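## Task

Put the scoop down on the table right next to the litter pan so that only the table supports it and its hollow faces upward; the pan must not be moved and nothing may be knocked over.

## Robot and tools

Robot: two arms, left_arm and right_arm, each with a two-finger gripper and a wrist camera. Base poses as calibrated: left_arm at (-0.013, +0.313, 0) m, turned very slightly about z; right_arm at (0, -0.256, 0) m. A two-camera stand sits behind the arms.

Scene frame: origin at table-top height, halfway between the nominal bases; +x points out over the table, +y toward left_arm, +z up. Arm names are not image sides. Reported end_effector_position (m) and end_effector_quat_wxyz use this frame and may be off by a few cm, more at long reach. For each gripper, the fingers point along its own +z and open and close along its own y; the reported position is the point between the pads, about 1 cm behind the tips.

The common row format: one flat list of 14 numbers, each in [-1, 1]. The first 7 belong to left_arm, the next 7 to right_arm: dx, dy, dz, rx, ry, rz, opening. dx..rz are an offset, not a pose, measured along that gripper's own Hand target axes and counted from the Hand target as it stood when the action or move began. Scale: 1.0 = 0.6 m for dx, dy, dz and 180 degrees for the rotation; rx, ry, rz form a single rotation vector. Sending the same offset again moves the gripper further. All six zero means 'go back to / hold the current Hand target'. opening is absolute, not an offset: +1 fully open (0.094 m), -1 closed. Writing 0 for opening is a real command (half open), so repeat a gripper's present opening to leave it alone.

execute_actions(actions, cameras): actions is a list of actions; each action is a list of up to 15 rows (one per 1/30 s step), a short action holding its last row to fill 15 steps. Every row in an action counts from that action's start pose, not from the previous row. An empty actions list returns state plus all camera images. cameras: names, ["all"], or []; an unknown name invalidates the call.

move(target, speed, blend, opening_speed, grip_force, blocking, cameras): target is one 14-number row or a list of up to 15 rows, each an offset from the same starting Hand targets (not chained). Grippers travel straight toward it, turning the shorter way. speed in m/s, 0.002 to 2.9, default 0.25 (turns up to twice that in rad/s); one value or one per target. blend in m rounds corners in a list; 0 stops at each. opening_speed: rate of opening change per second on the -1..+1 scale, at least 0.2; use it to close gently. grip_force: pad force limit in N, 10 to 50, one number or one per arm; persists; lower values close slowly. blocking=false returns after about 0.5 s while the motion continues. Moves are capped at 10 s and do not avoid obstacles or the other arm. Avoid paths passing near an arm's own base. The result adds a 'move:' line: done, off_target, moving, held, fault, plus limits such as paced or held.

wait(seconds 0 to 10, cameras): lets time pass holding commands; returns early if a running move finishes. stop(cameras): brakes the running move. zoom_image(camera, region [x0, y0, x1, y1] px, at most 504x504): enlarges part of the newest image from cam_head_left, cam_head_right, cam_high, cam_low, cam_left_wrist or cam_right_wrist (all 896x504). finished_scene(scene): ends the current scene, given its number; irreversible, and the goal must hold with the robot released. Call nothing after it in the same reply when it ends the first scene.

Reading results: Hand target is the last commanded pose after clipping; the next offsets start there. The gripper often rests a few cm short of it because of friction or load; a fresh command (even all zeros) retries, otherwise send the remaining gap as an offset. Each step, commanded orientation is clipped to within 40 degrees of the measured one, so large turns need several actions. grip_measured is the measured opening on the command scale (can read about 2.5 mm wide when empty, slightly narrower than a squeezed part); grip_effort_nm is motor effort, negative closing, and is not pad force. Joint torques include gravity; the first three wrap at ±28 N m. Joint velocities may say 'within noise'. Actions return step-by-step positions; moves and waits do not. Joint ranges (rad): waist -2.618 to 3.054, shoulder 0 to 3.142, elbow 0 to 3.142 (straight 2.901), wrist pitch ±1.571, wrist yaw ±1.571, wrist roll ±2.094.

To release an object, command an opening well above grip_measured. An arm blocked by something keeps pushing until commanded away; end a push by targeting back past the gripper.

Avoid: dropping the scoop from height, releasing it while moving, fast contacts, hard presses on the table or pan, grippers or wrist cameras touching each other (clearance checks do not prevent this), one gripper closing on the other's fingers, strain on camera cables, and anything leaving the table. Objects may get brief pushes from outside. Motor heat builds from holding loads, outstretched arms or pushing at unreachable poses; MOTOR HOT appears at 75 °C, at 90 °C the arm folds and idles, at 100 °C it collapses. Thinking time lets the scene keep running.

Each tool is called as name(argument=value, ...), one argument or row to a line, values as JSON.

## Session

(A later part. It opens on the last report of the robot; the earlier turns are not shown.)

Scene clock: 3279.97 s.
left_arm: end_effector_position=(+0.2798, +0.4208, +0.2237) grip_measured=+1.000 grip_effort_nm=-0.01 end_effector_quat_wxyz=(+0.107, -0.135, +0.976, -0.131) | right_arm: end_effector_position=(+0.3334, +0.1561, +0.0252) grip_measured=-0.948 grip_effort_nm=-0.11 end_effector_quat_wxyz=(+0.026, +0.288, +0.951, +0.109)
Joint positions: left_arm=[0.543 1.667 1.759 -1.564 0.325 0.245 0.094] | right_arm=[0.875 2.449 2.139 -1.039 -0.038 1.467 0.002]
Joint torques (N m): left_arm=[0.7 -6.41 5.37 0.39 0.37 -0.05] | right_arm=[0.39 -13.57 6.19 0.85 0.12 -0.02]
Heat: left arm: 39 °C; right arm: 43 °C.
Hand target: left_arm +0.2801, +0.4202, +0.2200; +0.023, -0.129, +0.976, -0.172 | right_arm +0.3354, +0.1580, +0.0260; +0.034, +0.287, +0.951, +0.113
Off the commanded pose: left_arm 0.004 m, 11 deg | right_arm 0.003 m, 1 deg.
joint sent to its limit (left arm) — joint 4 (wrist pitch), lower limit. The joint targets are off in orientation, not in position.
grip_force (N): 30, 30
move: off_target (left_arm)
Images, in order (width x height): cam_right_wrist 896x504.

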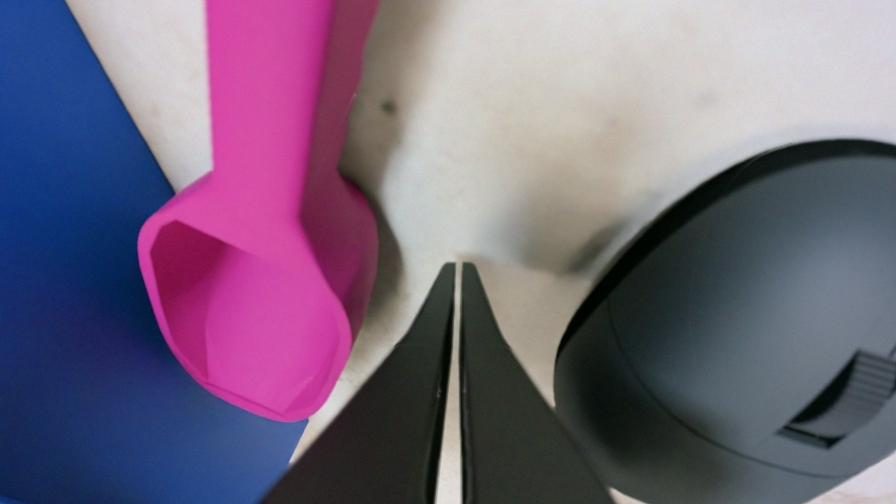

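execute_actions(
  actions=[],
  cameras=["cam_high", "cam_low"],
)

Scene clock: 3298.70 s.
left_arm: end_effector_position=(+0.2798, +0.4208, +0.2237) grip_measured=+1.000 grip_effort_nm=-0.01 end_effector_quat_wxyz=(+0.107, -0.135, +0.976, -0.131) | right_arm: end_effector_position=(+0.3334, +0.1561, +0.0252) grip_measured=-0.948 grip_effort_nm=-0.11 end_effector_quat_wxyz=(+0.026, +0.288, +0.951, +0.109)
Joint positions: left_arm=[0.543 1.667 1.759 -1.564 0.325 0.245 0.094] | right_arm=[0.875 2.449 2.139 -1.039 -0.038 1.467 0.002]
Joint velocities: within noise
Joint torques (N m): left_arm=[0.68 -6.32 5.3 0.39 0.37 -0.06] | right_arm=[0.35 -13.56 6.15 0.84 0.13 -0.02]
Heat: left arm: 39 °C; right arm: 44 °C.
Hand target: left_arm +0.2801, +0.4202, +0.2200; +0.023, -0.129, +0.976, -0.172 | right_arm +0.3354, +0.1580, +0.0260; +0.034, +0.287, +0.951, +0.113
Tool commands: left_gripper/opening=+1.0 right_gripper/opening=-0.95
Off the commanded pose: left_arm 0.004 m, 11 deg | right_arm 0.003 m, 1 deg.
grip_force (N): 30, 30
Images, in order (width x height): cam_high 896x504, cam_low 896x504.

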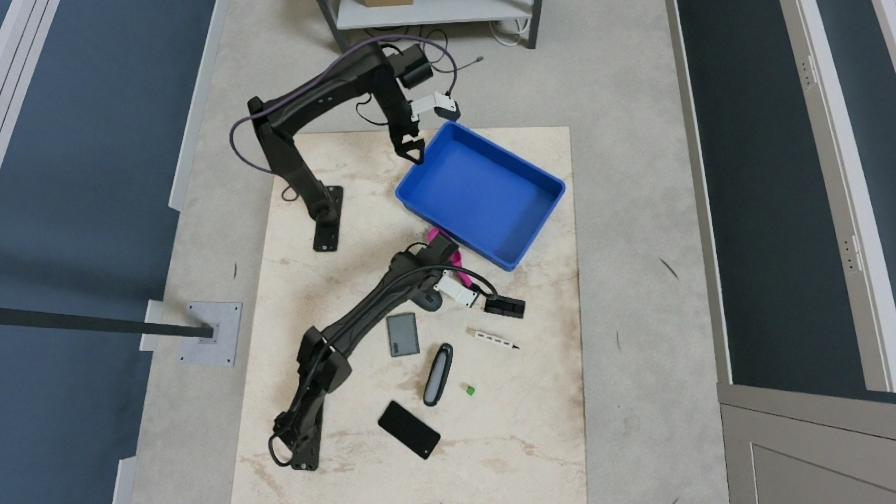

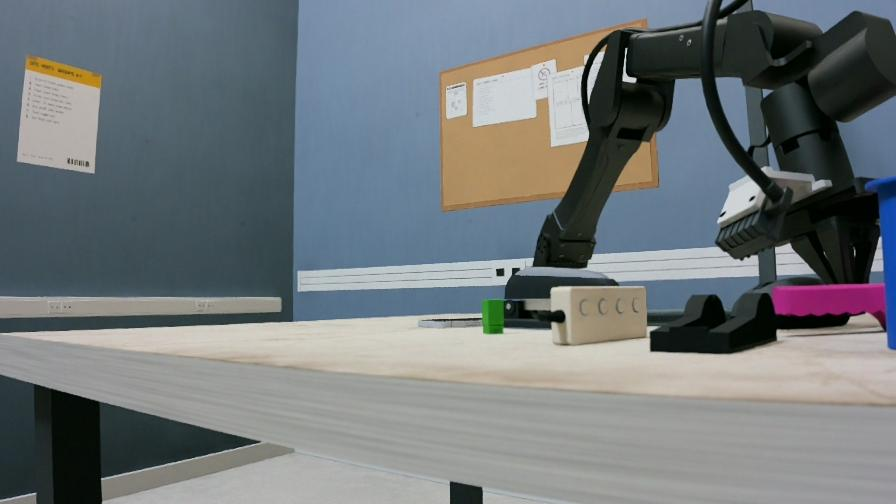

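move(
  target=[
    [0,0,0,0,0,0,1,0,0.0469,-0.1947,0,0,0,-0.95],
    [0,0,0,0,0,0,1,0,0.0469,-0.1947,0,-0.0261,0.1082,0.0],
  ],
  speed=0.2,
  cameras=["cam_right_wrist"],
)

Scene clock: 3323.83 s.
left_arm: end_effector_position=(+0.2798, +0.4208, +0.2237) grip_measured=+1.000 grip_effort_nm=-0.01 end_effector_quat_wxyz=(+0.107, -0.135, +0.976, -0.131) | right_arm: end_effector_position=(+0.3346, +0.1562, +0.1465) grip_measured=-0.002 grip_effort_nm=0.11 end_effector_quat_wxyz=(+0.050, +0.445, +0.884, +0.134)
Joint positions: left_arm=[0.543 1.667 1.759 -1.564 0.325 0.245 0.094] | right_arm=[0.902 2.564 2.839 -1.562 0.044 1.827 0.047]
Joint torques (N m): left_arm=[0.66 -6.43 5.39 0.37 0.37 -0.05] | right_arm=[0.72 -11.97 7.84 0.71 0.24 0.04]
Heat: left arm: 39 °C; right arm: 45 °C.
Hand target: left_arm +0.2801, +0.4202, +0.2200; +0.023, -0.129, +0.976, -0.172 | right_arm +0.3356, +0.1580, +0.1461; +0.053, +0.448, +0.886, +0.105
Off the commanded pose: left_arm 0.004 m, 11 deg | right_arm 0.002 m, 3 deg.
elbow stopped short (right arm): the move would have taken joint 3 (elbow) straighter than the controller allows.
joint sent to its limit (left arm) — joint 4 (wrist pitch), lower limit. The joint targets are off in orientation, not in position.
grip_force (N): 30, 30
move: off_target (left_arm, right_arm); target 2's new opening was sent with right_arm's hand 0.002 m and 3 deg from that target
Images, in order (width x height): cam_right_wrist 896x504.

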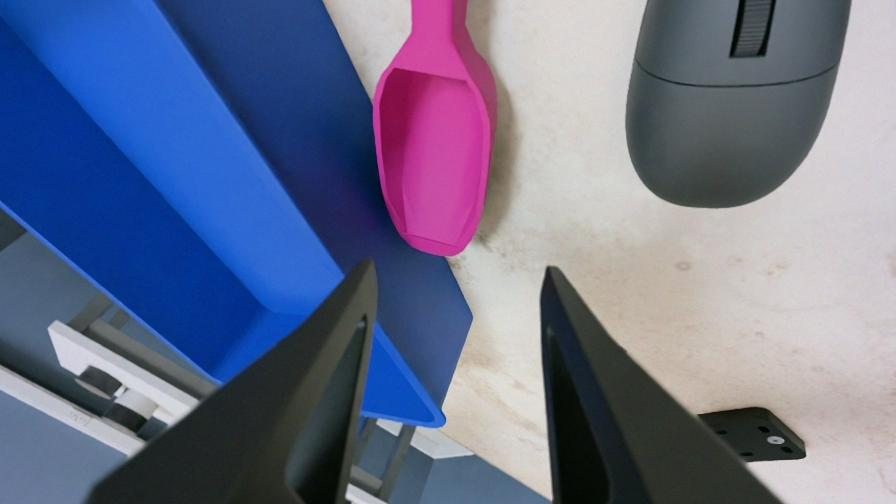

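move(
  target=[
    [0,0,0,0,0,0,1,0.0012,-0.0213,0.1937,0,0,0,0.0],
    [0,0,0,0,0,0,1,0.0012,-0.0213,0.1937,0,0,0,-0.95],
  ],
  speed=0.12,
  grip_force=[30,30],
  opening_speed=0.5,
  cameras=["cam_right_wrist"],
)

Scene clock: 3359.33 s.
left_arm: end_effector_position=(+0.2798, +0.4208, +0.2237) grip_measured=+1.000 grip_effort_nm=-0.01 end_effector_quat_wxyz=(+0.107, -0.135, +0.976, -0.131) | right_arm: end_effector_position=(+0.3431, +0.1669, +0.0216) grip_measured=-0.948 grip_effort_nm=-0.11 end_effector_quat_wxyz=(+0.043, +0.446, +0.889, +0.096)
Joint positions: left_arm=[0.543 1.667 1.759 -1.564 0.325 0.245 0.094] | right_arm=[0.902 2.564 2.34 -1.14 0.045 1.827 0.002]
Joint torques (N m): left_arm=[0.64 -6.35 5.3 0.39 0.36 -0.06] | right_arm=[0.02 -15.53 6 0.76 0.24 0.01]
Heat: left arm: 39 °C; right arm: 49 °C.
Hand target: left_arm +0.2801, +0.4202, +0.2200; +0.023, -0.129, +0.976, -0.172 | right_arm +0.3470, +0.1673, +0.0301; +0.053, +0.448, +0.886, +0.105
Off the commanded pose: left_arm 0.004 m, 11 deg | right_arm 0.009 m, 2 deg.
joint sent to its limit (left arm) — joint 4 (wrist pitch), lower limit. The joint targets are off in orientation, not in position.
grip_force (N): 30, 30
move: off_target (left_arm)
Images, in order (width x height): cam_right_wrist 896x504.

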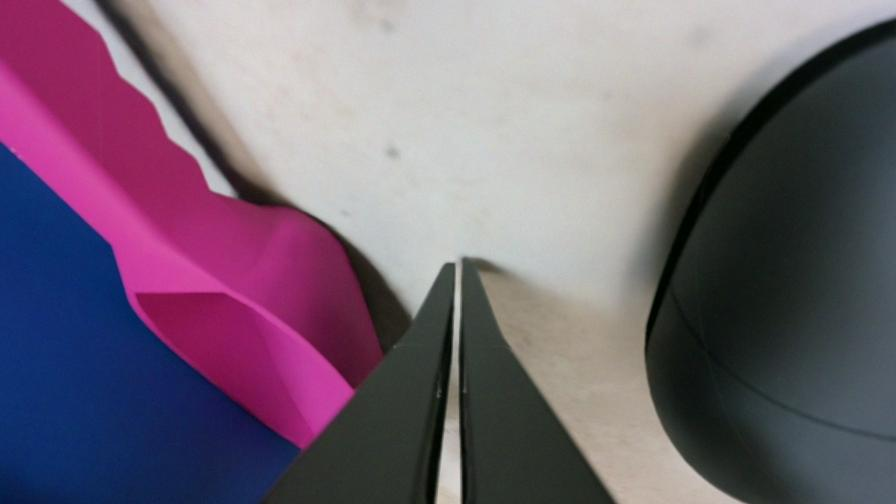

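execute_actions(
  actions=[],
  cameras=["cam_high", "cam_head_right", "cam_low"],
)

Scene clock: 3411.33 s.
left_arm: end_effector_position=(+0.2798, +0.4208, +0.2237) grip_measured=+1.000 grip_effort_nm=-0.01 end_effector_quat_wxyz=(+0.107, -0.135, +0.976, -0.131) | right_arm: end_effector_position=(+0.3431, +0.1669, +0.0216) grip_measured=-0.948 grip_effort_nm=-0.11 end_effector_quat_wxyz=(+0.043, +0.446, +0.889, +0.096)
Joint positions: left_arm=[0.543 1.667 1.759 -1.564 0.325 0.245 0.094] | right_arm=[0.902 2.564 2.34 -1.14 0.045 1.827 0.002]
Joint velocities: within noise
Joint torques (N m): left_arm=[0.73 -6.42 5.29 0.39 0.36 -0.07] | right_arm=[0.03 -15.56 6 0.75 0.22 0.01]
Heat: left arm: 38 °C; right arm: 54 °C.
Hand target: left_arm +0.2801, +0.4202, +0.2200; +0.023, -0.129, +0.976, -0.172 | right_arm +0.3470, +0.1673, +0.0301; +0.053, +0.448, +0.886, +0.105
Tool commands: left_gripper/opening=+1.0 right_gripper/opening=-0.95
Off the commanded pose: left_arm 0.004 m, 11 deg | right_arm 0.009 m, 2 deg.
grip_force (N): 30, 30
Images, in order (width x height): cam_head_right 896x504, cam_high 896x504, cam_low 896x504.

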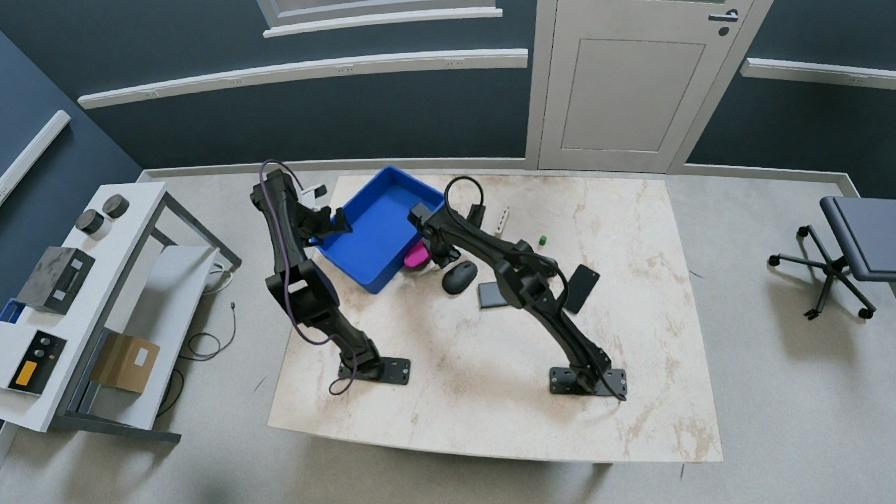

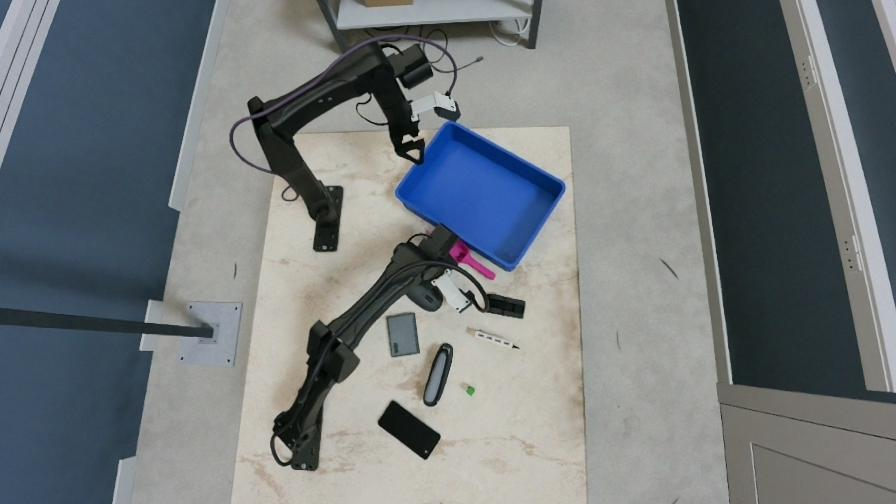

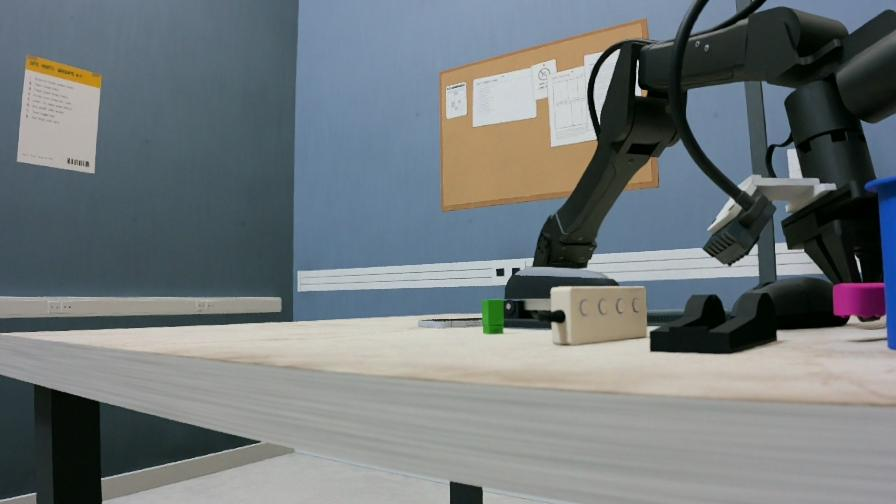

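move(
  target=[
    [0,0,0,0,0,0,1,0,0.0467,-0.1943,0,0,0,-0.95],
    [0,0,0,0,0,0,1,0,0.0467,-0.1943,0,0.0261,-0.1082,0.0],
  ],
  speed=0.2,
  cameras=["cam_right_wrist", "cam_high"],
)

Scene clock: 3526.67 s.
left_arm: end_effector_position=(+0.2798, +0.4208, +0.2237) grip_measured=+1.000 grip_effort_nm=-0.01 end_effector_quat_wxyz=(+0.107, -0.135, +0.976, -0.131) | right_arm: end_effector_position=(+0.3424, +0.1684, +0.1524) grip_measured=-0.002 grip_effort_nm=0.11 end_effector_quat_wxyz=(+0.051, +0.287, +0.942, +0.165)
Joint positions: left_arm=[0.543 1.667 1.759 -1.564 0.325 0.245 0.094] | right_arm=[0.879 2.564 2.844 -1.504 -0.032 1.475 0.047]
Joint torques (N m): left_arm=[0.62 -6.35 5.34 0.38 0.37 -0.05] | right_arm=[-0.62 -11.96 7.5 0.86 0.04 -0.13]
Heat: left arm: 38 °C; right arm: 56 °C.
Hand target: left_arm +0.2801, +0.4202, +0.2200; +0.023, -0.129, +0.976, -0.172 | right_arm +0.3470, +0.1674, +0.1500; +0.034, +0.287, +0.951, +0.113
Off the commanded pose: left_arm 0.004 m, 11 deg | right_arm 0.005 m, 6 deg.
elbow stopped short (right arm): the move would have taken joint 3 (elbow) straighter than the controller allows.
joint sent to its limit (left arm) — joint 4 (wrist pitch), lower limit. The joint targets are off in orientation, not in position.
grip_force (N): 30, 30
move: off_target (left_arm, right_arm); target 2's new opening was sent with right_arm's hand 0.005 m and 6 deg from that target
Images, in order (width x height): cam_high 896x504, cam_right_wrist 896x504.

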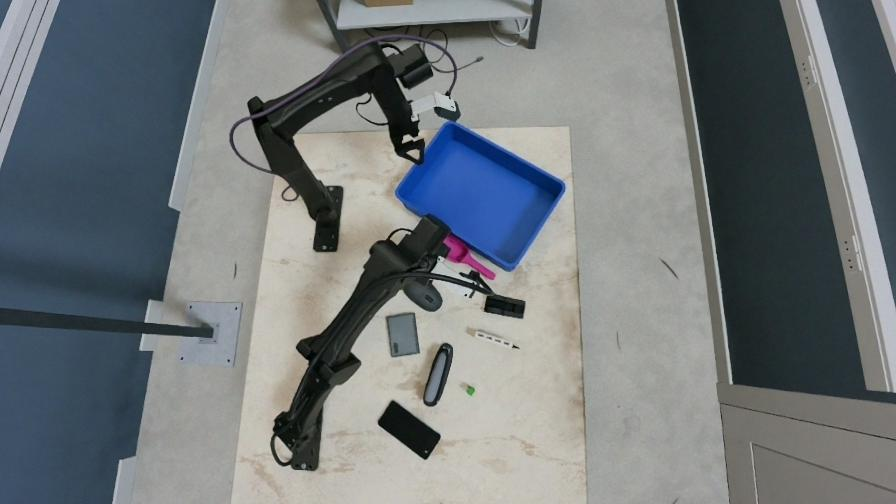

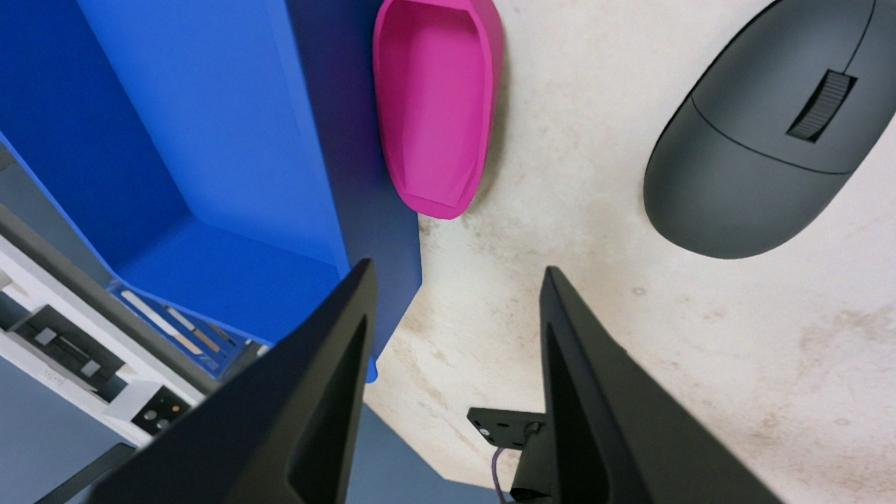

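move(
  target=[0,0,0,0,0,0,1,-0.0054,0.0035,0.1297,0,0,0,0.0],
  speed=0.12,
  cameras=["cam_right_wrist"],
)

Scene clock: 3554.60 s.
left_arm: end_effector_position=(+0.2798, +0.4208, +0.2237) grip_measured=+1.000 grip_effort_nm=-0.01 end_effector_quat_wxyz=(+0.107, -0.135, +0.976, -0.131) | right_arm: end_effector_position=(+0.3527, +0.1807, +0.0765) grip_measured=-0.002 grip_effort_nm=0.11 end_effector_quat_wxyz=(+0.036, +0.287, +0.949, +0.128)
Joint positions: left_arm=[0.543 1.667 1.759 -1.564 0.325 0.245 0.094] | right_arm=[0.879 2.716 2.844 -1.434 -0.032 1.471 0.047]
Joint torques (N m): left_arm=[0.66 -6.39 5.33 0.38 0.38 -0.07] | right_arm=[-0.83 -12.86 7.79 0.93 0.04 -0.13]
Heat: left arm: 38 °C; right arm: 53 °C.
Hand target: left_arm +0.2801, +0.4202, +0.2200; +0.023, -0.129, +0.976, -0.172 | right_arm +0.3609, +0.1825, +0.0749; +0.034, +0.287, +0.951, +0.113
Off the commanded pose: left_arm 0.004 m, 11 deg | right_arm 0.009 m, 2 deg.
elbow stopped short (right arm): the move would have taken joint 3 (elbow) straighter than the controller allows.
joint sent to its limit (left arm) — joint 4 (wrist pitch), lower limit. The joint targets are off in orientation, not in position.
grip_force (N): 30, 30
move: off_target (left_arm)
Images, in order (width x height): cam_right_wrist 896x504.

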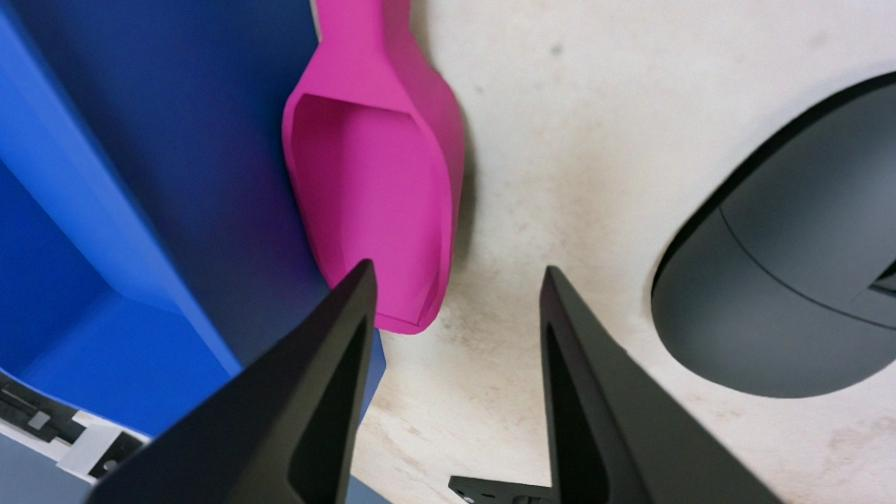

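move(
  target=[
    [0,0,0,0,0,0,1,-0.015,0.003,0.0832,0,0,0,0.0],
    [0,0,0,0,0,0,1,-0.015,0.003,0.0832,0,0,0,-0.95],
  ],
  speed=0.08,
  grip_force=[30,30],
  opening_speed=0.5,
  cameras=["cam_right_wrist"],
)

Scene clock: 3580.33 s.
left_arm: end_effector_position=(+0.2798, +0.4208, +0.2237) grip_measured=+1.000 grip_effort_nm=-0.01 end_effector_quat_wxyz=(+0.107, -0.135, +0.976, -0.131) | right_arm: end_effector_position=(+0.3690, +0.1881, +0.0309) grip_measured=-0.886 grip_effort_nm=-0.62 end_effector_quat_wxyz=(+0.036, +0.287, +0.949, +0.127)
Joint positions: left_arm=[0.543 1.667 1.759 -1.564 0.325 0.245 0.094] | right_arm=[0.864 2.81 2.844 -1.343 -0.035 1.456 0.005]
Joint torques (N m): left_arm=[0.72 -6.41 5.31 0.39 0.36 -0.07] | right_arm=[-0.75 -13.01 7.9 0.86 0.05 -0.11]
Heat: left arm: 38 °C; right arm: 52 °C.
Hand target: left_arm +0.2801, +0.4202, +0.2200; +0.023, -0.129, +0.976, -0.172 | right_arm +0.3758, +0.1886, +0.0266; +0.034, +0.287, +0.951, +0.113
Off the commanded pose: left_arm 0.004 m, 11 deg | right_arm 0.008 m, 2 deg.
elbow stopped short (right arm): the move would have taken joint 3 (elbow) straighter than the controller allows.
joint sent to its limit (left arm) — joint 4 (wrist pitch), lower limit. The joint targets are off in orientation, not in position.
grip_force (N): 30, 30
move: off_target (left_arm)
Images, in order (width x height): cam_right_wrist 896x504.

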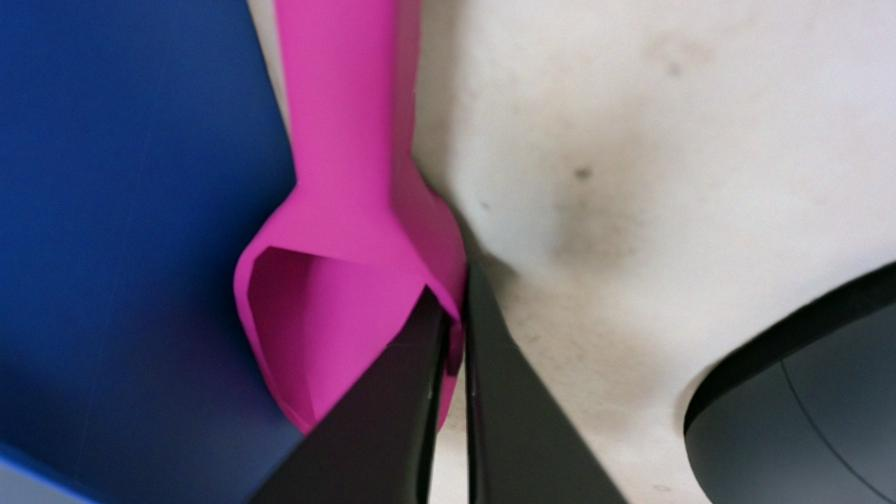

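move(
  target=[
    [0,0,0,0,0,0,1,0.0072,-0.0317,-0.2193,0,0,0,-0.95],
    [0,0,0,0,0,0,1,0.121,-0.128,-0.3115,0,0.1277,-0.5301,-0.95],
    [0,0,0,0,0,0,1,0.3018,-0.3108,-0.321,0.0812,0.3358,0.8541,-0.95],
  ],
  speed=0.25,
  blend=[0.03,0.05,0],
  cameras=["cam_right_wrist", "cam_high"],
)

Scene clock: 3635.37 s.
left_arm: end_effector_position=(+0.2798, +0.4208, +0.2237) grip_measured=+1.000 grip_effort_nm=-0.01 end_effector_quat_wxyz=(+0.107, -0.135, +0.976, -0.131) | right_arm: end_effector_position=(+0.1030, +0.0950, +0.1543) grip_measured=-0.887 grip_effort_nm=-0.66 end_effector_quat_wxyz=(-0.441, +0.885, -0.130, +0.071)
Joint positions: left_arm=[0.543 1.667 1.759 -1.564 0.325 0.245 0.094] | right_arm=[1.293 1.181 0.71 -0.173 0.021 -1.568 0.005]
Joint torques (N m): left_arm=[0.64 -6.41 5.29 0.39 0.37 -0.07] | right_arm=[0.39 -6.13 7.23 2.06 -0.17 0.01]
Heat: left arm: 37 °C; right arm: 50 °C.
Hand target: left_arm +0.2801, +0.4202, +0.2200; +0.023, -0.129, +0.976, -0.172 | right_arm +0.0998, +0.1001, +0.1704; -0.468, +0.872, -0.124, +0.065
Off the commanded pose: left_arm 0.004 m, 11 deg | right_arm 0.017 m, 4 deg.
elbow stopped short (right arm): the move would have taken joint 3 (elbow) straighter than the controller allows.
joint sent to its limit (left arm) — joint 4 (wrist pitch), lower limit. The joint targets are off in orientation, not in position.
grip_force (N): 30, 30
move: off_target (left_arm, right_arm)
Images, in order (width x height): cam_high 896x504, cam_right_wrist 896x504.

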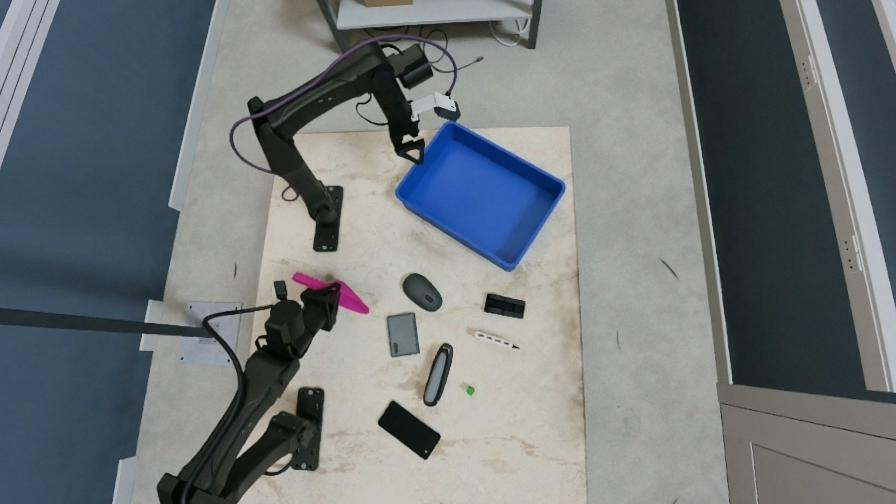

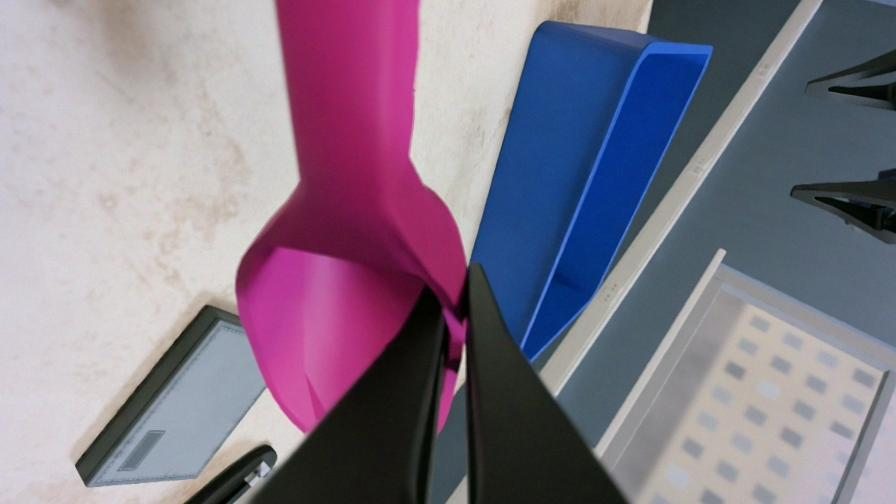

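move(
  target=[0,0,0,0,0,0,1,0.0004,0.1248,0.0827,0,0,0,-0.95],
  speed=0.15,
  cameras=[],
)

move(
  target=[0,0,0,0,0,0,1,0,0,0,0,0,0,-0.95],
  speed=0.05,
  cameras=["cam_right_wrist"],
)

Scene clock: 3645.03 s.
left_arm: end_effector_position=(+0.2798, +0.4208, +0.2237) grip_measured=+1.000 grip_effort_nm=-0.01 end_effector_quat_wxyz=(+0.107, -0.135, +0.976, -0.131) | right_arm: end_effector_position=(+0.1023, +0.0929, +0.0746) grip_measured=-0.887 grip_effort_nm=-0.66 end_effector_quat_wxyz=(-0.454, +0.879, -0.129, +0.073)
Joint positions: left_arm=[0.543 1.667 1.759 -1.564 0.325 0.245 0.094] | right_arm=[1.293 1.345 0.436 0.293 0.021 -1.57 0.005]
Joint torques (N m): left_arm=[0.69 -6.38 5.34 0.38 0.37 -0.05] | right_arm=[0.44 -3.58 6.5 2.09 -0.17 0.03]
Heat: left arm: 37 °C; right arm: 48 °C.
Hand target: left_arm +0.2801, +0.4202, +0.2200; +0.023, -0.129, +0.976, -0.172 | right_arm +0.0998, +0.1001, +0.0808; -0.469, +0.872, -0.125, +0.065
Off the commanded pose: left_arm 0.004 m, 11 deg | right_arm 0.010 m, 2 deg.
joint sent to its limit (left arm) — joint 4 (wrist pitch), lower limit. The joint targets are off in orientation, not in position.
grip_force (N): 30, 30
move: off_target (left_arm)
No camera images: "cameras" was empty.

Scene clock: 3645.53 s.
left_arm: end_effector_position=(+0.2798, +0.4208, +0.2237) grip_measured=+1.000 grip_effort_nm=-0.01 end_effector_quat_wxyz=(+0.107, -0.135, +0.976, -0.131) | right_arm: end_effector_position=(+0.1023, +0.0930, +0.0748) grip_measured=-0.887 grip_effort_nm=-0.66 end_effector_quat_wxyz=(-0.454, +0.879, -0.129, +0.073)
Joint positions: left_arm=[0.543 1.667 1.759 -1.564 0.325 0.245 0.094] | right_arm=[1.293 1.345 0.436 0.294 0.021 -1.57 0.005]
Joint torques (N m): left_arm=[0.72 -6.39 5.37 0.39 0.36 -0.06] | right_arm=[0.43 -3.55 6.54 2.07 -0.16 0.03]
Heat: left arm: 37 °C; right arm: 48 °C.
Hand target: left_arm +0.2801, +0.4202, +0.2200; +0.023, -0.129, +0.976, -0.172 | right_arm +0.0998, +0.1001, +0.0807; -0.469, +0.872, -0.125, +0.065
Off the commanded pose: left_arm 0.004 m, 11 deg | right_arm 0.010 m, 2 deg.
joint sent to its limit (left arm) — joint 4 (wrist pitch), lower limit. The joint targets are off in orientation, not in position.
grip_force (N): 30, 30
move: off_target (left_arm)
Images, in order (width x height): cam_right_wrist 896x504.

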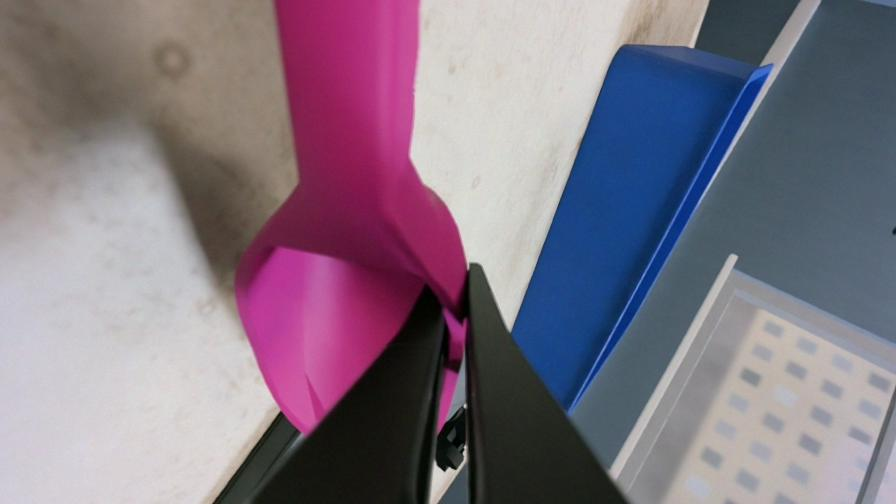

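move(
  target=[0,0,0,0,0,0,1,0,0.018,0.012,0,0,0,-0.95],
  speed=0.05,
  cameras=[],
)

move(
  target=[0,0,0,0,0,0,1,0,0.0097,0.0064,0,0,0,-0.95],
  speed=0.05,
  cameras=["cam_right_wrist"],
)

Scene clock: 3652.43 s.
left_arm: end_effector_position=(+0.2798, +0.4208, +0.2237) grip_measured=+1.000 grip_effort_nm=-0.01 end_effector_quat_wxyz=(+0.107, -0.135, +0.976, -0.131) | right_arm: end_effector_position=(+0.1027, +0.0944, +0.0636) grip_measured=-0.887 grip_effort_nm=-0.66 end_effector_quat_wxyz=(-0.456, +0.878, -0.128, +0.073)
Joint positions: left_arm=[0.543 1.667 1.759 -1.564 0.325 0.245 0.094] | right_arm=[1.293 1.397 0.411 0.375 0.021 -1.57 0.005]
Joint torques (N m): left_arm=[0.65 -6.37 5.31 0.36 0.37 -0.04] | right_arm=[0.4 -3.73 5.93 2.1 -0.17 0.03]
Heat: left arm: 37 °C; right arm: 47 °C.
Hand target: left_arm +0.2801, +0.4202, +0.2200; +0.023, -0.129, +0.976, -0.172 | right_arm +0.0998, +0.1001, +0.0677; -0.469, +0.872, -0.125, +0.065
Off the commanded pose: left_arm 0.004 m, 11 deg | right_arm 0.008 m, 2 deg.
joint sent to its limit (left arm) — joint 4 (wrist pitch), lower limit. The joint targets are off in orientation, not in position.
grip_force (N): 30, 30
move: off_target (left_arm)
No camera images: "cameras" was empty.

Scene clock: 3653.47 s.
left_arm: end_effector_position=(+0.2798, +0.4208, +0.2237) grip_measured=+1.000 grip_effort_nm=-0.01 end_effector_quat_wxyz=(+0.107, -0.135, +0.976, -0.131) | right_arm: end_effector_position=(+0.1028, +0.0947, +0.0570) grip_measured=-0.887 grip_effort_nm=-0.66 end_effector_quat_wxyz=(-0.456, +0.878, -0.128, +0.073)
Joint positions: left_arm=[0.543 1.667 1.759 -1.564 0.325 0.245 0.094] | right_arm=[1.293 1.428 0.397 0.421 0.021 -1.57 0.005]
Joint torques (N m): left_arm=[0.66 -6.34 5.31 0.37 0.37 -0.06] | right_arm=[0.44 -3.77 5.7 2.12 -0.15 0.03]
Heat: left arm: 37 °C; right arm: 47 °C.
Hand target: left_arm +0.2801, +0.4202, +0.2200; +0.023, -0.129, +0.976, -0.172 | right_arm +0.0997, +0.1002, +0.0607; -0.469, +0.872, -0.125, +0.065
Off the commanded pose: left_arm 0.004 m, 11 deg | right_arm 0.007 m, 2 deg.
joint sent to its limit (left arm) — joint 4 (wrist pitch), lower limit. The joint targets are off in orientation, not in position.
grip_force (N): 30, 30
move: off_target (left_arm)
Images, in order (width x height): cam_right_wrist 896x504.

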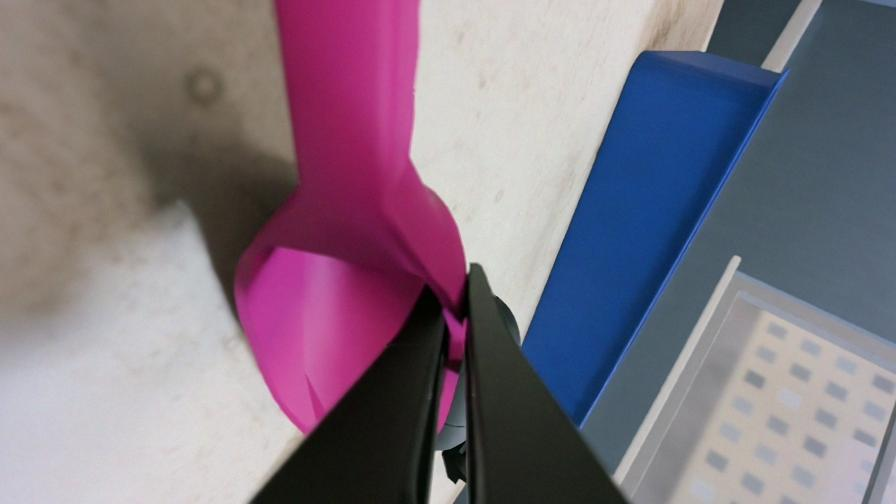

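move(
  target=[0,0,0,0,0,0,1,0,0.0083,0.0055,0,0,0,-0.95],
  speed=0.05,
  cameras=[],
)

move(
  target=[0,0,0,0,0,0,1,0,0.0069,0.0046,0,0,0,-0.95],
  speed=0.05,
  cameras=["cam_right_wrist"],
)

Scene clock: 3658.80 s.
left_arm: end_effector_position=(+0.2798, +0.4208, +0.2237) grip_measured=+1.000 grip_effort_nm=-0.01 end_effector_quat_wxyz=(+0.107, -0.135, +0.976, -0.131) | right_arm: end_effector_position=(+0.1033, +0.0964, +0.0534) grip_measured=-0.887 grip_effort_nm=-0.66 end_effector_quat_wxyz=(-0.460, +0.875, -0.128, +0.074)
Joint positions: left_arm=[0.543 1.667 1.759 -1.564 0.325 0.245 0.094] | right_arm=[1.293 1.455 0.388 0.466 0.021 -1.57 0.005]
Joint torques (N m): left_arm=[0.69 -6.43 5.39 0.39 0.37 -0.05] | right_arm=[0.47 -3.85 5.35 2.02 -0.15 0.03]
Heat: left arm: 37 °C; right arm: 46 °C.
Hand target: left_arm +0.2801, +0.4202, +0.2200; +0.023, -0.129, +0.976, -0.172 | right_arm +0.0997, +0.1001, +0.0547; -0.468, +0.872, -0.125, +0.065
Off the commanded pose: left_arm 0.004 m, 11 deg | right_arm 0.005 m, 1 deg.
joint sent to its limit (left arm) — joint 4 (wrist pitch), lower limit. The joint targets are off in orientation, not in position.
grip_force (N): 30, 30
move: off_target (left_arm)
No camera images: "cameras" was empty.

Scene clock: 3659.67 s.
left_arm: end_effector_position=(+0.2798, +0.4208, +0.2237) grip_measured=+1.000 grip_effort_nm=-0.01 end_effector_quat_wxyz=(+0.107, -0.135, +0.976, -0.131) | right_arm: end_effector_position=(+0.1042, +0.0995, +0.0534) grip_measured=-0.887 grip_effort_nm=-0.66 end_effector_quat_wxyz=(-0.469, +0.871, -0.127, +0.075)
Joint positions: left_arm=[0.543 1.667 1.759 -1.564 0.325 0.245 0.094] | right_arm=[1.293 1.477 0.381 0.514 0.021 -1.57 0.005]
Joint torques (N m): left_arm=[0.7 -6.37 5.38 0.39 0.39 -0.05] | right_arm=[0.46 -3.7 4.94 1.9 -0.15 0.04]
Heat: left arm: 37 °C; right arm: 46 °C.
Hand target: left_arm +0.2801, +0.4202, +0.2200; +0.023, -0.129, +0.976, -0.172 | right_arm +0.0997, +0.1002, +0.0499; -0.469, +0.872, -0.125, +0.065
Off the commanded pose: left_arm 0.004 m, 11 deg | right_arm 0.006 m, 1 deg.
joint sent to its limit (left arm) — joint 4 (wrist pitch), lower limit. The joint targets are off in orientation, not in position.
grip_force (N): 30, 30
move: off_target (left_arm)
Images, in order (width x height): cam_right_wrist 896x504.

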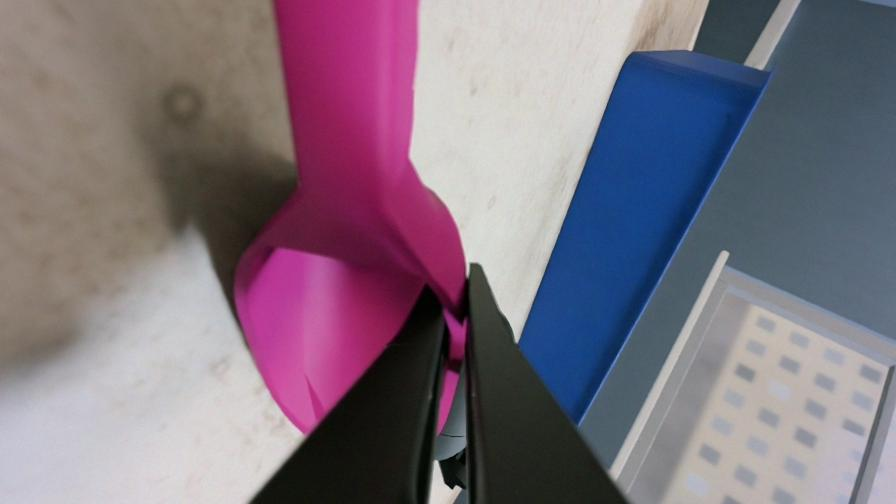

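move(
  target=[
    [0,0,0,0,0,0,1,0,-0.005,-0.0033,0,0,0,-0.95],
    [0,0,0,0,0,0,1,0,-0.005,-0.0033,0,0,0,-0.3],
    [0,0,0,0,0,0,1,0,-0.005,-0.23,0,0,0,-0.3],
  ],
  speed=[0.05,0.05,0.2],
  opening_speed=0.6,
  cameras=["cam_right_wrist", "cam_high"],
)

Scene clock: 3671.10 s.
left_arm: end_effector_position=(+0.2798, +0.4208, +0.2237) grip_measured=+1.000 grip_effort_nm=-0.01 end_effector_quat_wxyz=(+0.107, -0.135, +0.976, -0.131) | right_arm: end_effector_position=(+0.0706, -0.0149, +0.1081) grip_measured=-0.302 grip_effort_nm=0.10 end_effector_quat_wxyz=(-0.445, +0.884, -0.127, +0.071)
Joint positions: left_arm=[0.543 1.667 1.759 -1.564 0.325 0.245 0.094] | right_arm=[1.296 0.565 0.313 -0.384 0.021 -1.57 0.033]
Joint torques (N m): left_arm=[0.64 -6.43 5.29 0.4 0.38 -0.04] | right_arm=[0.73 -0.77 10.32 1.72 -0.11 0.06]
Heat: left arm: 37 °C; right arm: 45 °C.
Hand target: left_arm +0.2801, +0.4202, +0.2200; +0.023, -0.129, +0.976, -0.172 | right_arm +0.0684, -0.0088, +0.1284; -0.468, +0.872, -0.125, +0.065
Off the commanded pose: left_arm 0.004 m, 11 deg | right_arm 0.021 m, 3 deg.
joint sent to its limit (left arm) — joint 4 (wrist pitch), lower limit. The joint targets are off in orientation, not in position.
grip_force (N): 30, 30
move: off_target (left_arm, right_arm)
Images, in order (width x height): cam_high 896x504, cam_right_wrist 896x504.

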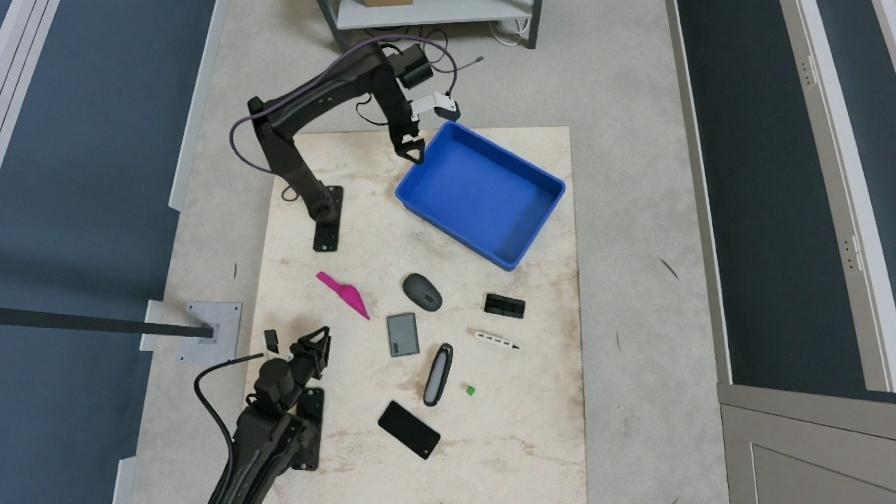

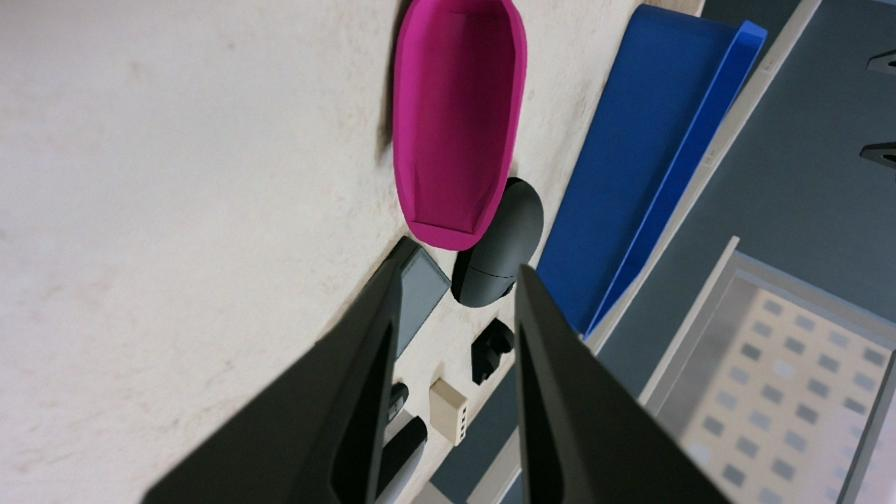

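move(
  target=[0,0,0,0,0,0,1,0.482,0.016,-0.3228,0.4351,0.3531,0.6948,1],
  speed=0.25,
  cameras=["cam_right_wrist"],
)

Scene clock: 3692.93 s.
left_arm: end_effector_position=(+0.2798, +0.4208, +0.2237) grip_measured=+1.000 grip_effort_nm=-0.01 end_effector_quat_wxyz=(+0.107, -0.135, +0.976, -0.131) | right_arm: end_effector_position=(+0.2950, -0.2488, +0.2108) grip_measured=+0.998 grip_effort_nm=0.10 end_effector_quat_wxyz=(+0.485, +0.188, +0.852, -0.060)
Joint positions: left_arm=[0.543 1.667 1.759 -1.564 0.325 0.245 0.094] | right_arm=[0.363 0.897 0.753 -0.533 0.583 0.511 0.094]
Joint torques (N m): left_arm=[0.65 -6.32 5.35 0.39 0.36 -0.05] | right_arm=[-0.64 -1.18 10.02 1.64 0.27 0.04]
Heat: left arm: 37 °C; right arm: 44 °C.
Hand target: left_arm +0.2801, +0.4202, +0.2200; +0.023, -0.129, +0.976, -0.172 | right_arm +0.2999, -0.2496, +0.2268; +0.499, +0.200, +0.841, -0.051
Off the commanded pose: left_arm 0.004 m, 11 deg | right_arm 0.017 m, 3 deg.
joint sent to its limit (left arm) — joint 4 (wrist pitch), lower limit. The joint targets are off in orientation, not in position.
grip_force (N): 30, 30
move: off_target (left_arm, right_arm)
Images, in order (width x height): cam_right_wrist 896x504.

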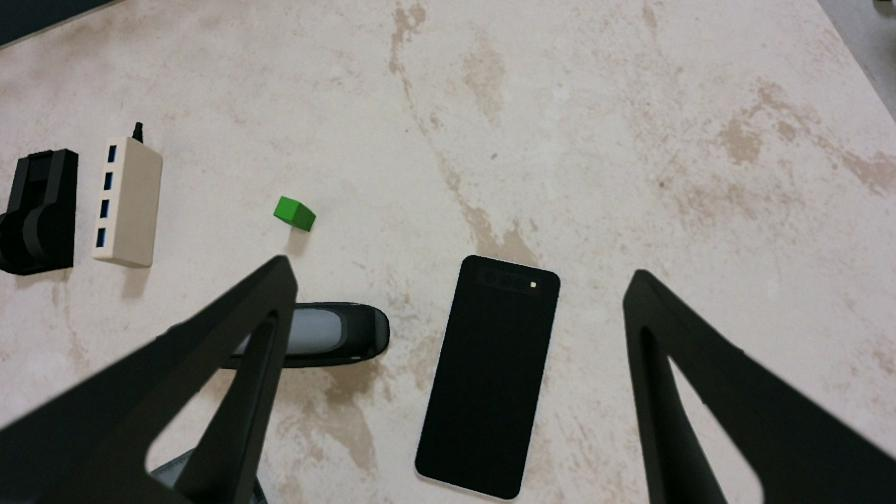

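move(
  target=[0,0,0,0,0,0,1,0.4265,0.3729,-0.3639,-0.4519,0.1209,-0.7999,0.1],
  speed=0.35,
  cameras=["cam_right_wrist"],
)

Scene clock: 3708.90 s.
left_arm: end_effector_position=(+0.2798, +0.4208, +0.2237) grip_measured=+1.000 grip_effort_nm=-0.01 end_effector_quat_wxyz=(+0.107, -0.135, +0.976, -0.131) | right_arm: end_effector_position=(+0.1027, +0.0842, +0.1371) grip_measured=+0.102 grip_effort_nm=-0.11 end_effector_quat_wxyz=(+0.001, +0.931, -0.364, +0.010)
Joint positions: left_arm=[0.543 1.667 1.759 -1.564 0.325 0.245 0.094] | right_arm=[1.284 1.898 1.733 -1.411 0.019 -1.113 0.052]
Joint torques (N m): left_arm=[0.68 -6.35 5.39 0.4 0.38 -0.07] | right_arm=[0.38 -7.71 8.43 0.22 -0.18 -0.12]
Heat: left arm: 37 °C; right arm: 43 °C.
Hand target: left_arm +0.2801, +0.4202, +0.2200; +0.023, -0.129, +0.976, -0.172 | right_arm +0.0998, +0.0905, +0.1400; -0.001, +0.934, -0.358, +0.001
Off the commanded pose: left_arm 0.004 m, 11 deg | right_arm 0.007 m, 1 deg.
joint sent to its limit (left arm) — joint 4 (wrist pitch), lower limit. The joint targets are off in orientation, not in position.
grip_force (N): 30, 30
move: off_target (left_arm)
Images, in order (width x height): cam_right_wrist 896x504.

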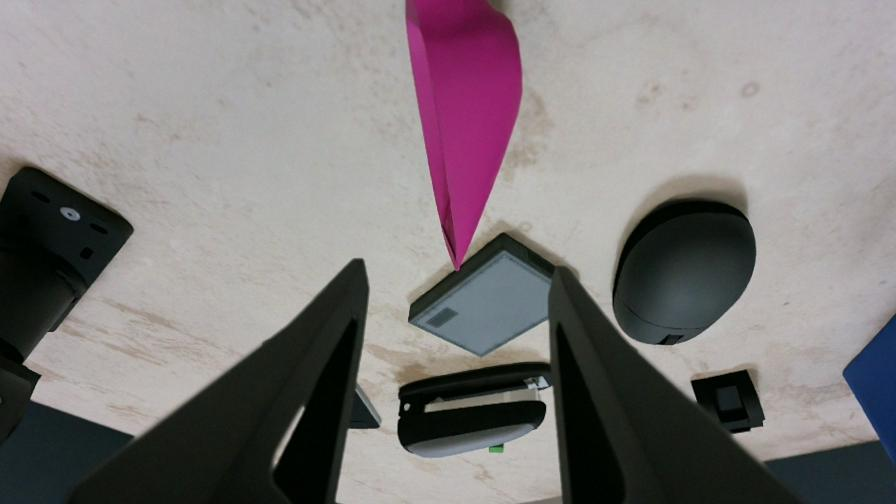

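execute_actions(
  actions=[],
  cameras=["cam_right_wrist", "cam_high"],
)

Scene clock: 3771.50 s.
left_arm: end_effector_position=(+0.2798, +0.4208, +0.2237) grip_measured=+1.000 grip_effort_nm=-0.01 end_effector_quat_wxyz=(+0.107, -0.135, +0.976, -0.131) | right_arm: end_effector_position=(+0.1026, +0.0841, +0.1371) grip_measured=+0.102 grip_effort_nm=-0.11 end_effector_quat_wxyz=(+0.002, +0.932, -0.364, +0.010)
Joint positions: left_arm=[0.543 1.667 1.759 -1.564 0.325 0.245 0.094] | right_arm=[1.284 1.898 1.733 -1.411 0.019 -1.114 0.052]
Joint velocities: within noise
Joint torques (N m): left_arm=[0.68 -6.41 5.38 0.37 0.37 -0.07] | right_arm=[0.4 -7.69 8.44 0.2 -0.18 -0.11]
Heat: left arm: 37 °C; right arm: 43 °C.
Hand target: left_arm +0.2801, +0.4202, +0.2200; +0.023, -0.129, +0.976, -0.172 | right_arm +0.0997, +0.0905, +0.1400; -0.001, +0.934, -0.358, +0.001
Tool commands: left_gripper/opening=+1.0 right_gripper/opening=+0.1
Off the commanded pose: left_arm 0.004 m, 11 deg | right_arm 0.008 m, 1 deg.
grip_force (N): 30, 30
Images, in order (width x height): cam_high 896x504, cam_right_wrist 896x504.

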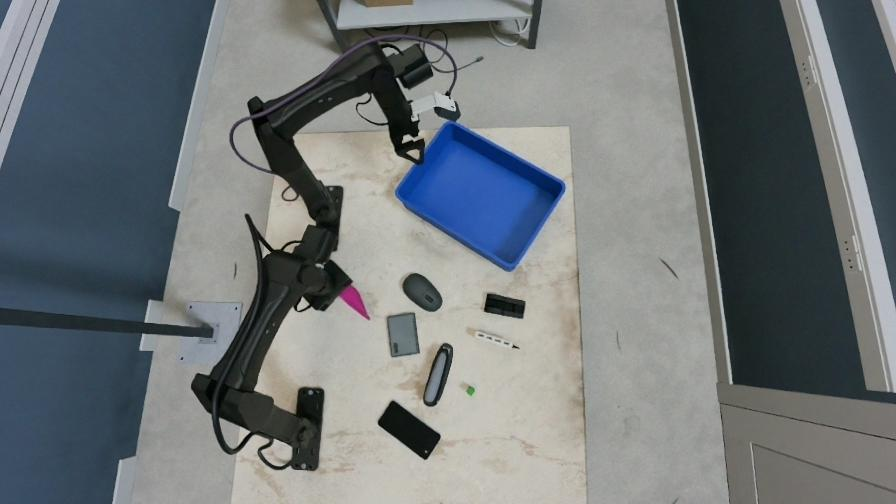

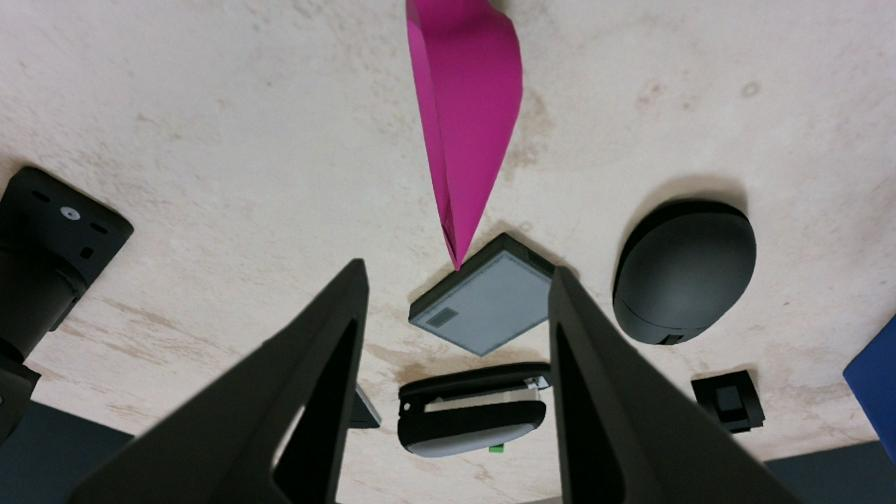

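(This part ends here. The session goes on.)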